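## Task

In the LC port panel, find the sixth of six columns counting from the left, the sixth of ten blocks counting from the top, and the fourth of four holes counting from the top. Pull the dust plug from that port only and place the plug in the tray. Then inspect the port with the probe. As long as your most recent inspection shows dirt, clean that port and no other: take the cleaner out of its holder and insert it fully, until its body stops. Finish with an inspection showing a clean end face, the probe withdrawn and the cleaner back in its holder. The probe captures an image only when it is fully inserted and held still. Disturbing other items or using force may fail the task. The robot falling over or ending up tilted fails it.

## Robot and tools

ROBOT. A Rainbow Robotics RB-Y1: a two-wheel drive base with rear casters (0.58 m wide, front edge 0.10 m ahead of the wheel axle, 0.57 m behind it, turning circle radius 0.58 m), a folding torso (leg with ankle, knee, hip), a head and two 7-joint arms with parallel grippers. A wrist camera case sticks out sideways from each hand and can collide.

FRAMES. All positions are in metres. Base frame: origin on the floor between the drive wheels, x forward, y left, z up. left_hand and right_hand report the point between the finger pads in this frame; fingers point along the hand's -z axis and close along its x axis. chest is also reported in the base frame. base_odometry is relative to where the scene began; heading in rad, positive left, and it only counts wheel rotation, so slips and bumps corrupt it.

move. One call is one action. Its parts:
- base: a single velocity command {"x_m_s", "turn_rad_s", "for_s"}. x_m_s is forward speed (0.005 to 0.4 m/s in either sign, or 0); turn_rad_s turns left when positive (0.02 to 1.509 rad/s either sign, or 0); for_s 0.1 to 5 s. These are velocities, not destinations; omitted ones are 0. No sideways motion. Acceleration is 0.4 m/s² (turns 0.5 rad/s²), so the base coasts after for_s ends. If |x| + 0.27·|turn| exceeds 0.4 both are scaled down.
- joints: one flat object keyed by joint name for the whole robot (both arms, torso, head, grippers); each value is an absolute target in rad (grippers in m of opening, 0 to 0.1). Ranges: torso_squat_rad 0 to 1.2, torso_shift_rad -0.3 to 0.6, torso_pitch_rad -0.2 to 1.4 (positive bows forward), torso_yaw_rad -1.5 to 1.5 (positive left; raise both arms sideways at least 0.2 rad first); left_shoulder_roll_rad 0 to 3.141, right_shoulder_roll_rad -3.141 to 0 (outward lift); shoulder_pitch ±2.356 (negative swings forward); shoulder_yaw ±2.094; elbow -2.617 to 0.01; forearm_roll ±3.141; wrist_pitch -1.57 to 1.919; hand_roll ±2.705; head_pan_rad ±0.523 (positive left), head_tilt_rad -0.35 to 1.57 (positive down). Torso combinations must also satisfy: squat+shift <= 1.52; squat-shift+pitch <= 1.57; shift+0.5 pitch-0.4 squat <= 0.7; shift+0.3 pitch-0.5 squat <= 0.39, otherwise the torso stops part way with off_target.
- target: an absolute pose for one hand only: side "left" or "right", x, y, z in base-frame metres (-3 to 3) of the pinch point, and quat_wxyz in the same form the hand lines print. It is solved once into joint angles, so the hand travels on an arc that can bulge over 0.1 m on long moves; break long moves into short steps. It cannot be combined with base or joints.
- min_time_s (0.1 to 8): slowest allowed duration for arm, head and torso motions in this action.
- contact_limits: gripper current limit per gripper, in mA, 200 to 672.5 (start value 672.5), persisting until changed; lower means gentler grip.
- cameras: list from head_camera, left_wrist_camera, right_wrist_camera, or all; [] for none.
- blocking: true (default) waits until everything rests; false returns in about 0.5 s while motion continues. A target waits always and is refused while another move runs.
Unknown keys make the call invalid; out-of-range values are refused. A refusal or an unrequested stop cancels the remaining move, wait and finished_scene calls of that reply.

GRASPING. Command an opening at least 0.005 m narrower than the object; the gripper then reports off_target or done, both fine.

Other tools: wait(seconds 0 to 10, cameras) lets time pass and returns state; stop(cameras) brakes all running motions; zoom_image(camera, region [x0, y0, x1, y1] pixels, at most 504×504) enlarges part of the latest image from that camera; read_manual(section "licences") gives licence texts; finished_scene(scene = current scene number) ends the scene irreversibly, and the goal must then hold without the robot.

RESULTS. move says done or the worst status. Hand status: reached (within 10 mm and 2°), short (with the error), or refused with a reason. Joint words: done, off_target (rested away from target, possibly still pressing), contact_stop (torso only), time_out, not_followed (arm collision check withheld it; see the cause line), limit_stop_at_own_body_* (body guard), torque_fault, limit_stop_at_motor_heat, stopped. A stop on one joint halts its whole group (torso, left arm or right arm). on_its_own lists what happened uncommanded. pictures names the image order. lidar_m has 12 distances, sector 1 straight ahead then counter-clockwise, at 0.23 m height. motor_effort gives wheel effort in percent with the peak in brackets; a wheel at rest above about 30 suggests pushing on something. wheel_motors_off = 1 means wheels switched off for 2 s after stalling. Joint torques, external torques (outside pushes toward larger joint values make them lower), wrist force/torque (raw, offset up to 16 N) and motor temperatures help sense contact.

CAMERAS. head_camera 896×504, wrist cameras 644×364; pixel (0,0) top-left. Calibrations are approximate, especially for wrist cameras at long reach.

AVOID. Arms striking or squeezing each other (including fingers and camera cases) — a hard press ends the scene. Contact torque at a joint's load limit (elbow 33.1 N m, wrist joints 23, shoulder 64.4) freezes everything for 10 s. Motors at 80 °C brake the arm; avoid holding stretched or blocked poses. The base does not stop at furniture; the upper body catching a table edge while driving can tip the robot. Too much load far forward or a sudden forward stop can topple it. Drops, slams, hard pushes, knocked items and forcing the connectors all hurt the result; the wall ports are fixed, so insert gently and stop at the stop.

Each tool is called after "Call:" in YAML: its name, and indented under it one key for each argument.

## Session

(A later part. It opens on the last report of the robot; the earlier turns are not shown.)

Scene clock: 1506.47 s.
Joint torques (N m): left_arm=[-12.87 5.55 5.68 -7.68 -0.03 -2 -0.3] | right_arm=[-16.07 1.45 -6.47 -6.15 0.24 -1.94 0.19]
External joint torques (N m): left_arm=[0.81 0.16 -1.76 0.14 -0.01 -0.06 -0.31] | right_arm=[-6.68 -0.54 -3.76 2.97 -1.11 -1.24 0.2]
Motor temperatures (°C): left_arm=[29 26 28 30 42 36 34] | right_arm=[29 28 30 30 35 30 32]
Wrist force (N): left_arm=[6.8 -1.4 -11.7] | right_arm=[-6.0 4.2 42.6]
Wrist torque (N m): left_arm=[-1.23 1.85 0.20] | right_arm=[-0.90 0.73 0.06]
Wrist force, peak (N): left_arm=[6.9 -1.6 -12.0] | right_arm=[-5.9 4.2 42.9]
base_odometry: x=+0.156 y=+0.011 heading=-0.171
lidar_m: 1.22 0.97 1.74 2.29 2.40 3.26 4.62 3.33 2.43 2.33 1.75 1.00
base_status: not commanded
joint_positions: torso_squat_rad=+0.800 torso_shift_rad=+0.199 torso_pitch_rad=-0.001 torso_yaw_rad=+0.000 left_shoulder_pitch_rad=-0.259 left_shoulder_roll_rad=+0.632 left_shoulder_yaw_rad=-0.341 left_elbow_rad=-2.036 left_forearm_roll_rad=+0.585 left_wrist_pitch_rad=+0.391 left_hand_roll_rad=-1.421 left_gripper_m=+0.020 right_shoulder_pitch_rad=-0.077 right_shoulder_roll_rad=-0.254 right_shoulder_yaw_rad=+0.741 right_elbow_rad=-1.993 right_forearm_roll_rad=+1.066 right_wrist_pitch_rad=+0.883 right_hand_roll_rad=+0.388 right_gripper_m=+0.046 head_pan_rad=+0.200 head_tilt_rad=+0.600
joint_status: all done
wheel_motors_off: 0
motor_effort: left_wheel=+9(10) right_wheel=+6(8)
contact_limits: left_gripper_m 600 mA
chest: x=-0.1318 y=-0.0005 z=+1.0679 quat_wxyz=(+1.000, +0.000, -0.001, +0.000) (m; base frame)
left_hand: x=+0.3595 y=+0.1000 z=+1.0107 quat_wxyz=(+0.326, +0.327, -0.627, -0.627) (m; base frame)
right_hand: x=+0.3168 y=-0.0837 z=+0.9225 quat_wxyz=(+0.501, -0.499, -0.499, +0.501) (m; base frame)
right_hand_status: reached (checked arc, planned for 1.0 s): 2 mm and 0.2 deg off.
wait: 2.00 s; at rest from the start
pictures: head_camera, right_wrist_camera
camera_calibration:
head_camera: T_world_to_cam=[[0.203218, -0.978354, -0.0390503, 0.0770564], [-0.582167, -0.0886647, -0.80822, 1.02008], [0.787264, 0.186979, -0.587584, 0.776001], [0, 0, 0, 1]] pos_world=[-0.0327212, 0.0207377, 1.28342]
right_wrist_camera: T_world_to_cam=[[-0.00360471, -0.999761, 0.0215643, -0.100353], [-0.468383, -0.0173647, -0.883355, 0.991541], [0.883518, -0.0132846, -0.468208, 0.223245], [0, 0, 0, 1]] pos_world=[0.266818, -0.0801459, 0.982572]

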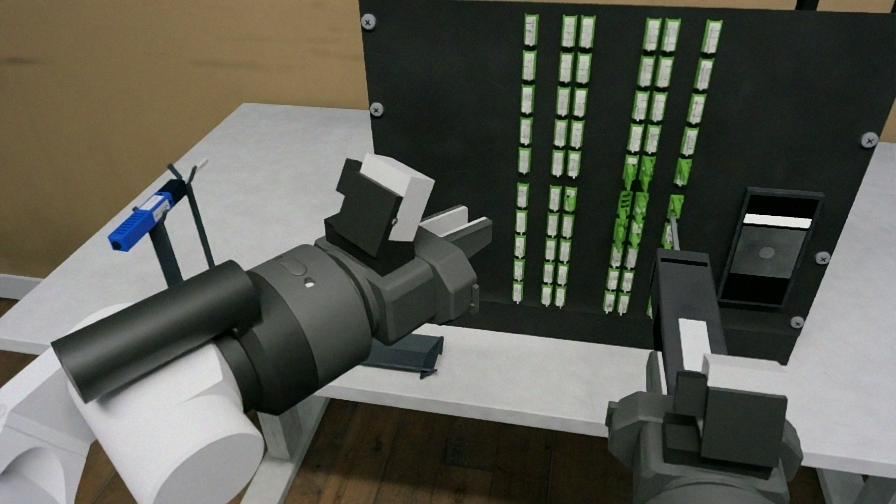

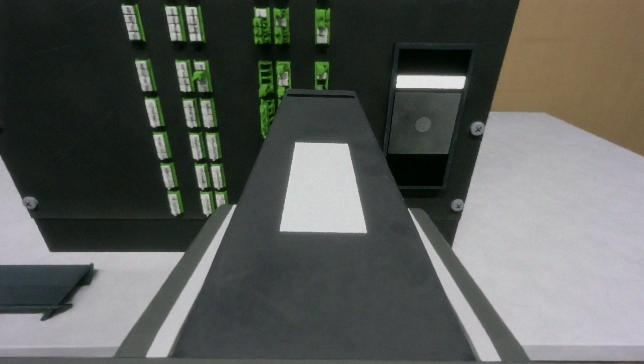

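Call:
move:
  target: {"side":"right","x":0.312,"y":-0.0842,"z":0.9241,"quat_wxyz":[0.5,-0.5,-0.5,0.5]}
  min_time_s: 1.5
  cameras: ["head_camera"]

Call:
move:
  target: {"side":"right","x":0.285,"y":-0.0845,"z":0.9243,"quat_wxyz":[0.5,-0.5,-0.5,0.5]}
  min_time_s: 2
  cameras: ["head_camera","right_wrist_camera"]

Scene clock: 1519.07 s.
Joint torques (N m): left_arm=[-12.99 5.52 6.12 -7.88 0.05 -2.15 -0.23] | right_arm=[-9.58 0.6 -2.33 -11.23 2.14 -0.67 0.41]
External joint torques (N m): left_arm=[0.69 0.13 -1.32 -0.06 0.07 -0.2 -0.25] | right_arm=[-0.45 -1.41 0.31 -2.11 0.79 0.04 0.42]
Motor temperatures (°C): left_arm=[29 26 28 30 42 36 34] | right_arm=[29 28 30 30 35 30 32]
Wrist force (N): left_arm=[6.7 -1.6 -11.7] | right_arm=[-1.3 7.3 -1.9]
Wrist torque (N m): left_arm=[-1.20 1.84 0.21] | right_arm=[0.03 -0.37 0.03]
Wrist force, peak (N): left_arm=[6.8 -1.6 -12.0] | right_arm=[-6.3 4.1 42.9]
move: done
base_odometry: x=+0.156 y=+0.011 heading=-0.171
lidar_m: 1.22 0.98 1.74 2.31 2.40 3.26 4.63 3.33 2.43 2.33 1.76 1.00
base_status: not commanded
joint_positions: torso_squat_rad=+0.800 torso_shift_rad=+0.200 torso_pitch_rad=+0.000 torso_yaw_rad=+0.000 left_shoulder_pitch_rad=-0.259 left_shoulder_roll_rad=+0.632 left_shoulder_yaw_rad=-0.341 left_elbow_rad=-2.036 left_forearm_roll_rad=+0.585 left_wrist_pitch_rad=+0.391 left_hand_roll_rad=-1.421 left_gripper_m=+0.020 right_shoulder_pitch_rad=-0.064 right_shoulder_roll_rad=-0.257 right_shoulder_yaw_rad=+0.748 right_elbow_rad=-2.009 right_forearm_roll_rad=+1.076 right_wrist_pitch_rad=+0.888 right_hand_roll_rad=+0.389 right_gripper_m=+0.046 head_pan_rad=+0.200 head_tilt_rad=+0.600
joint_status: all done
wheel_motors_off: 0
motor_effort: left_wheel=+6(10) right_wheel=-2(8)
contact_limits: left_gripper_m 600 mA
chest: x=-0.1312 y=-0.0005 z=+1.0679 quat_wxyz=(+1.000, +0.000, +0.000, +0.000) (m; base frame)
left_hand: x=+0.3600 y=+0.1000 z=+1.0103 quat_wxyz=(+0.327, +0.327, -0.627, -0.627) (m; base frame)
right_hand: x=+0.3126 y=-0.0841 z=+0.9235 quat_wxyz=(+0.500, -0.500, -0.500, +0.500) (m; base frame)
right_hand_status: reached (checked arc, planned for 1.5 s): 1 mm and 0.1 deg off.
pictures: head_camera
camera_calibration:
head_camera: T_world_to_cam=[[0.20326, -0.978337, -0.0392823, 0.0772092], [-0.582866, -0.0886651, -0.807716, 1.01973], [0.786735, 0.187073, -0.588261, 0.776243], [0, 0, 0, 1]] pos_world=[-0.0320225, 0.0207376, 1.28332]

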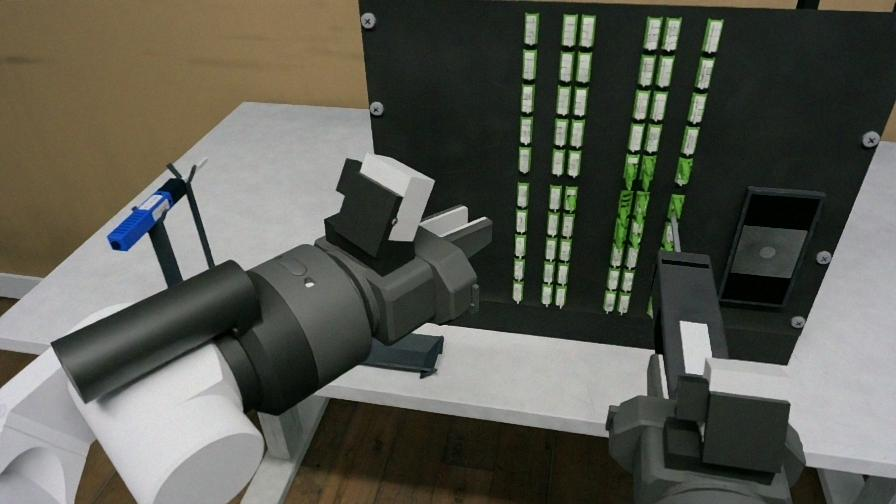

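Scene clock: 1521.40 s.
Joint torques (N m): left_arm=[-13.19 5.58 6 -7.74 0.01 -1.98 -0.28] | right_arm=[-7.95 0.95 -1.25 -11.44 2.06 -1.01 0.28]
External joint torques (N m): left_arm=[0.48 0.19 -1.43 0.08 0.03 -0.03 -0.29] | right_arm=[-0.32 -1.16 0.96 -2.27 0.69 -0.29 0.29]
Motor temperatures (°C): left_arm=[29 26 28 30 42 36 34] | right_arm=[29 28 30 30 35 30 32]
Wrist force (N): left_arm=[6.6 -1.7 -11.8] | right_arm=[-1.7 6.7 -1.3]
Wrist torque (N m): left_arm=[-1.19 1.83 0.20] | right_arm=[0.02 -0.14 0.01]
Wrist force, peak (N): left_arm=[6.8 -1.7 -12.0] | right_arm=[0.3 8.1 -2.7]
move: done
base_odometry: x=+0.156 y=+0.011 heading=-0.171
lidar_m: 1.22 0.98 1.74 2.30 2.39 3.26 4.62 3.34 2.44 2.33 1.76 1.00
base_status: not commanded
joint_positions: torso_squat_rad=+0.800 torso_shift_rad=+0.200 torso_pitch_rad=+0.000 torso_yaw_rad=+0.000 left_shoulder_pitch_rad=-0.259 left_shoulder_roll_rad=+0.632 left_shoulder_yaw_rad=-0.341 left_elbow_rad=-2.036 left_forearm_roll_rad=+0.585 left_wrist_pitch_rad=+0.391 left_hand_roll_rad=-1.421 left_gripper_m=+0.020 right_shoulder_pitch_rad=+0.014 right_shoulder_roll_rad=-0.275 right_shoulder_yaw_rad=+0.796 right_elbow_rad=-2.090 right_forearm_roll_rad=+1.130 right_wrist_pitch_rad=+0.909 right_hand_roll_rad=+0.393 right_gripper_m=+0.046 head_pan_rad=+0.200 head_tilt_rad=+0.600
joint_status: all done
wheel_motors_off: 0
motor_effort: left_wheel=+6(8) right_wheel=-1(4)
contact_limits: left_gripper_m 600 mA
chest: x=-0.1312 y=-0.0005 z=+1.0679 quat_wxyz=(+1.000, +0.000, +0.000, +0.000) (m; base frame)
left_hand: x=+0.3600 y=+0.1000 z=+1.0103 quat_wxyz=(+0.327, +0.327, -0.627, -0.627) (m; base frame)
right_hand: x=+0.2851 y=-0.0845 z=+0.9241 quat_wxyz=(+0.500, -0.500, -0.500, +0.500) (m; base frame)
right_hand_status: reached (checked arc, planned for 2.0 s): 0 mm and 0.0 deg off.
pictures: head_camera, right_wrist_camera
camera_calibration:
head_camera: T_world_to_cam=[[0.203317, -0.978328, -0.0392032, 0.0771091], [-0.582847, -0.088761, -0.80772, 1.01974], [0.786735, 0.187072, -0.588262, 0.776244], [0, 0, 0, 1]] pos_world=[-0.0320227, 0.0207375, 1.28332]
right_wrist_camera: T_world_to_cam=[[-0.00514317, -0.99975, 0.0217509, -0.101127], [-0.46571, -0.0168537, -0.884777, 0.97865], [0.884923, -0.0146801, -0.465507, 0.248973], [0, 0, 0, 1]] pos_world=[0.234925, -0.0809525, 0.983985]

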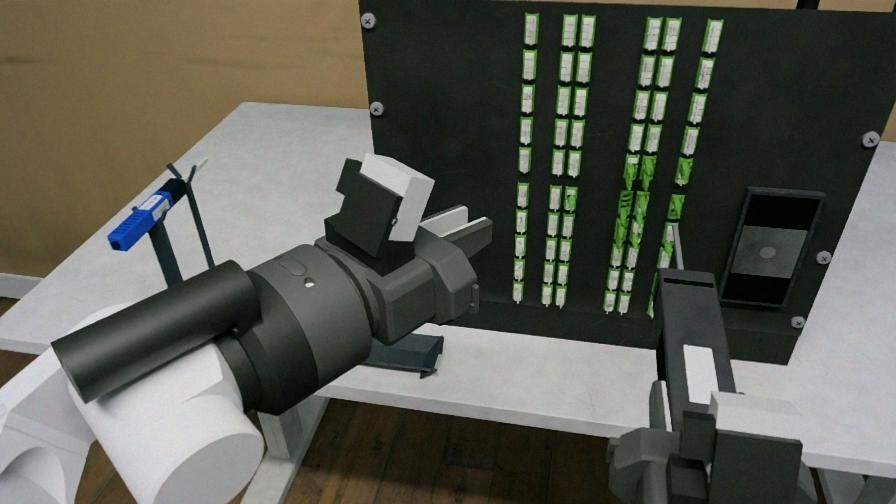

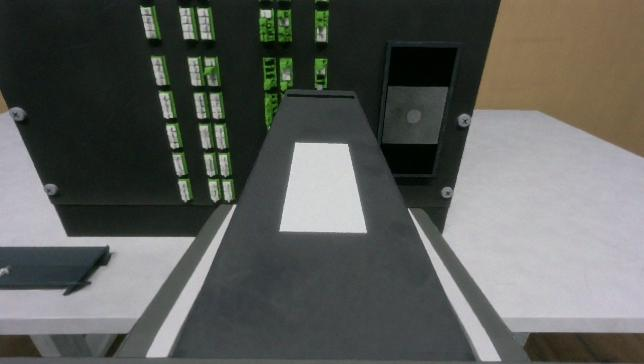

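Call:
zoom_image:
  camera: "right_wrist_camera"
  region: [380, 80, 455, 150]

Call:
zoom_image:
  camera: "head_camera"
  region: [745, 230, 795, 280]

Call:
zoom_image:
  camera: "right_wrist_camera"
  region: [404, 108, 424, 128]

Scaled by 6.720 from the camera's 644x364 image, which has a finer 828x468 frame.

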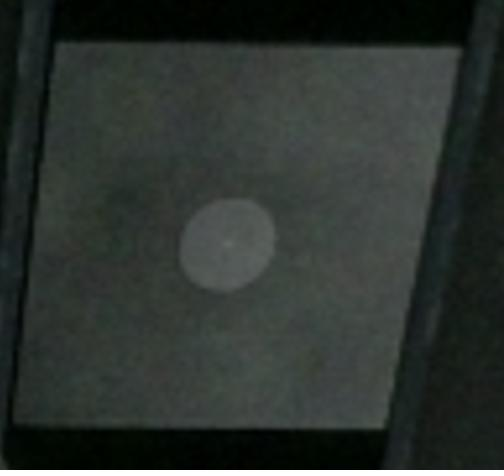

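Scaled by 10.080.

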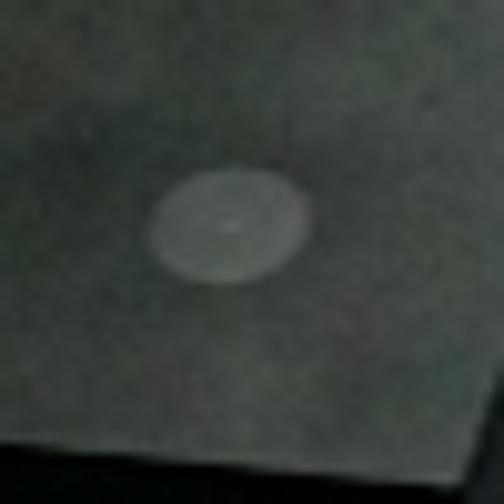

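Scaled by 25.200 from the camera's 644x364 image, which has a finer 828x468 frame.

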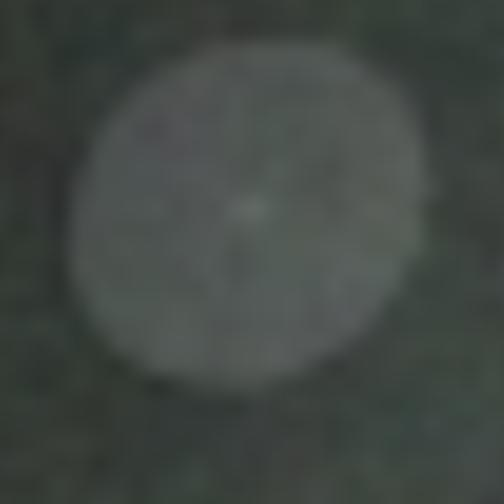

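Call:
move:
  target: {"side":"right","x":0.20,"y":-0.30,"z":0.94,"quat_wxyz":[0.5,-0.5,-0.5,0.5]}
  min_time_s: 3
  cameras: []

Call:
move:
  target: {"side":"left","x":0.42,"y":-0.08,"z":0.95,"quat_wxyz":[0.3265,0.3265,-0.6272,-0.6272]}
  min_time_s: 4
  cameras: ["left_wrist_camera","head_camera"]

Scene clock: 1558.13 s.
Joint torques (N m): left_arm=[-13.15 5.61 5.78 -7.72 0.06 -2.06 -0.34] | right_arm=[-1.48 -9.56 -7.37 -9.26 1.6 0.59 -0.09]
External joint torques (N m): left_arm=[0.52 0.22 -1.66 0.1 0.08 -0.11 -0.35] | right_arm=[-0.11 -1.71 -1.74 -1.58 0.54 0.07 -0.09]
Motor temperatures (°C): left_arm=[29 26 28 30 42 36 34] | right_arm=[29 28 30 31 36 30 32]
Wrist force (N): left_arm=[6.7 -1.6 -11.8] | right_arm=[-2.1 7.4 -1.4]
Wrist torque (N m): left_arm=[-1.19 1.85 0.21] | right_arm=[-0.01 -0.18 0.09]
Wrist force, peak (N): left_arm=[6.9 -1.5 -12.0] | right_arm=[-2.4 7.3 -1.2]
move: done
base_odometry: x=+0.156 y=+0.011 heading=-0.171
lidar_m: 1.23 0.99 1.74 2.30 2.38 3.27 4.63 3.34 2.43 2.34 1.75 0.99
base_status: not commanded
joint_positions: torso_squat_rad=+0.800 torso_shift_rad=+0.200 torso_pitch_rad=+0.000 torso_yaw_rad=+0.000 left_shoulder_pitch_rad=-0.259 left_shoulder_roll_rad=+0.632 left_shoulder_yaw_rad=-0.341 left_elbow_rad=-2.036 left_forearm_roll_rad=+0.585 left_wrist_pitch_rad=+0.391 left_hand_roll_rad=-1.421 left_gripper_m=+0.020 right_shoulder_pitch_rad=+0.601 right_shoulder_roll_rad=-1.007 right_shoulder_yaw_rad=+0.344 right_elbow_rad=-2.433 right_forearm_roll_rad=+1.226 right_wrist_pitch_rad=+0.693 right_hand_roll_rad=-0.280 right_gripper_m=+0.046 head_pan_rad=+0.200 head_tilt_rad=+0.600
joint_status: all done
wheel_motors_off: 0
motor_effort: left_wheel=+5(7) right_wheel=-2(5)
contact_limits: left_gripper_m 600 mA
chest: x=-0.1312 y=-0.0005 z=+1.0679 quat_wxyz=(+1.000, +0.000, +0.000, +0.000) (m; base frame)
left_hand: x=+0.3600 y=+0.1000 z=+1.0103 quat_wxyz=(+0.327, +0.327, -0.627, -0.627) (m; base frame)
right_hand: x=+0.1998 y=-0.2998 z=+0.9393 quat_wxyz=(+0.502, -0.499, -0.498, +0.501) (m; base frame)
right_hand_status: reached (checked arc, planned for 3.0 s): 1 mm and 0.4 deg off.
pictures: none
No camera images: "cameras" was empty.

Scene clock: 1562.47 s.
Joint torques (N m): left_arm=[-19.83 -4.65 1.9 -9.02 -0.47 -2.3 -0.34] | right_arm=[-1.66 -9.29 -7.43 -9.38 1.47 0.55 0.04]
External joint torques (N m): left_arm=[-2.57 -1.58 -1.24 1.26 -0.51 -0.34 -0.35] | right_arm=[-0.29 -1.44 -1.8 -1.7 0.41 0.04 0.05]
Motor temperatures (°C): left_arm=[29 26 28 30 42 36 34] | right_arm=[29 28 30 31 36 30 32]
Wrist force (N): left_arm=[6.7 -1.6 -11.8] | right_arm=[-1.9 6.9 -1.3]
Wrist torque (N m): left_arm=[-1.22 1.83 0.21] | right_arm=[0.03 -0.17 0.08]
Wrist force, peak (N): left_arm=[6.8 -1.6 -12.3] | right_arm=[-2.3 7.4 -1.8]
move: done
base_odometry: x=+0.156 y=+0.011 heading=-0.171
lidar_m: 1.22 0.98 1.74 2.30 2.40 3.26 4.63 3.33 2.43 2.33 1.76 1.00
base_status: not commanded
joint_positions: torso_squat_rad=+0.800 torso_shift_rad=+0.200 torso_pitch_rad=+0.000 torso_yaw_rad=+0.000 left_shoulder_pitch_rad=-0.517 left_shoulder_roll_rad=+0.031 left_shoulder_yaw_rad=-0.453 left_elbow_rad=-1.415 left_forearm_roll_rad=+0.164 left_wrist_pitch_rad=+0.251 left_hand_roll_rad=-1.461 left_gripper_m=+0.020 right_shoulder_pitch_rad=+0.601 right_shoulder_roll_rad=-1.007 right_shoulder_yaw_rad=+0.344 right_elbow_rad=-2.433 right_forearm_roll_rad=+1.226 right_wrist_pitch_rad=+0.693 right_hand_roll_rad=-0.280 right_gripper_m=+0.046 head_pan_rad=+0.200 head_tilt_rad=+0.600
joint_status: all done
wheel_motors_off: 0
motor_effort: left_wheel=+6(7) right_wheel=-3(5)
contact_limits: left_gripper_m 600 mA
chest: x=-0.1312 y=-0.0005 z=+1.0679 quat_wxyz=(+1.000, +0.000, +0.000, +0.000) (m; base frame)
left_hand: x=+0.4196 y=-0.0796 z=+0.9499 quat_wxyz=(+0.327, +0.326, -0.627, -0.628) (m; base frame)
left_hand_status: reached (checked arc, planned for 4.0 s): 1 mm and 0.1 deg off.
right_hand: x=+0.1998 y=-0.2998 z=+0.9393 quat_wxyz=(+0.502, -0.499, -0.498, +0.501) (m; base frame)
pictures: head_camera, left_wrist_camera
camera_calibration:
head_camera: T_world_to_cam=[[0.203317, -0.978328, -0.0392032, 0.0771091], [-0.582847, -0.088761, -0.80772, 1.01974], [0.786735, 0.187072, -0.588262, 0.776244], [0, 0, 0, 1]] pos_world=[-0.0320227, 0.0207375, 1.28332]
left_wrist_camera: T_world_to_cam=[[-0.560572, -0.827837, -0.0210688, 0.191571], [-0.391033, 0.287045, -0.87447, 1.04526], [0.729967, -0.481965, -0.484621, 0.194613], [0, 0, 0, 1]] pos_world=[0.37406, -0.0476495, 1.0124]

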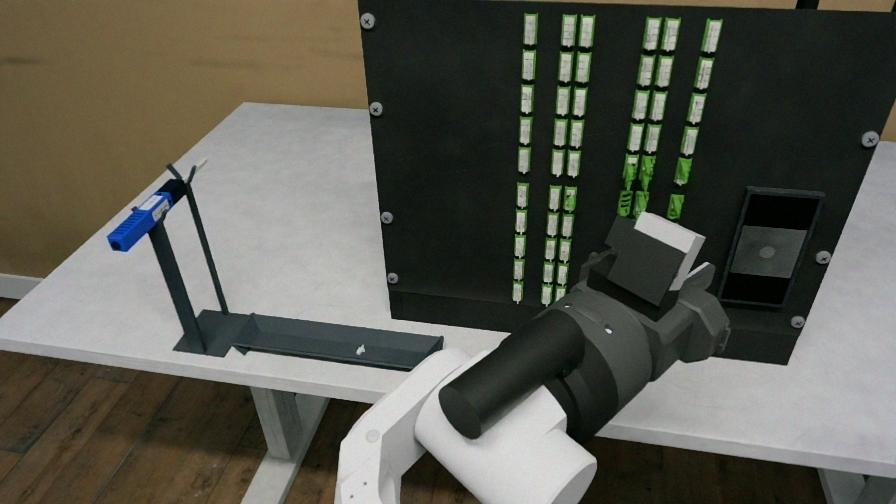

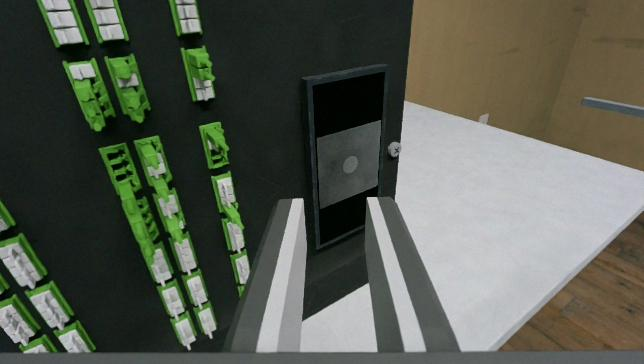

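Call:
zoom_image:
  camera: "left_wrist_camera"
  region: [330, 145, 370, 185]

Call:
zoom_image:
  camera: "left_wrist_camera"
  region: [190, 30, 250, 190]

Call:
zoom_image:
  camera: "head_camera"
  region: [300, 300, 460, 400]

Scaled by 12.600 from the camera's 644x364 image, which has a finer 828x468 frame.

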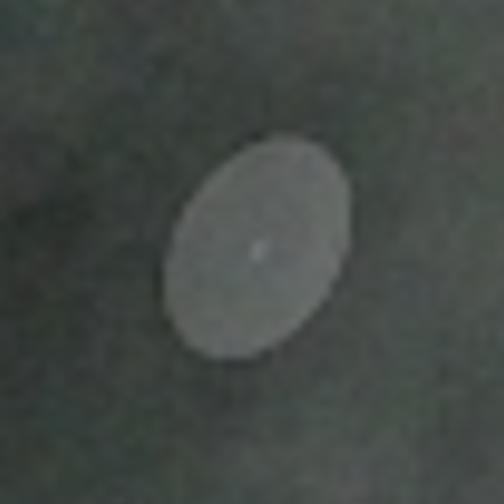

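Scaled by 3.150 from the camera's 644x364 image, which has a finer 828x468 frame.

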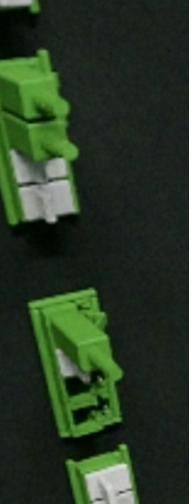

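Scaled by 3.150.

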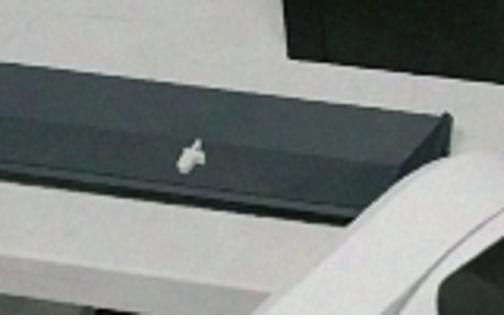

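Call:
finished_scene:
  scene: 1

The scene is finished: the task was done.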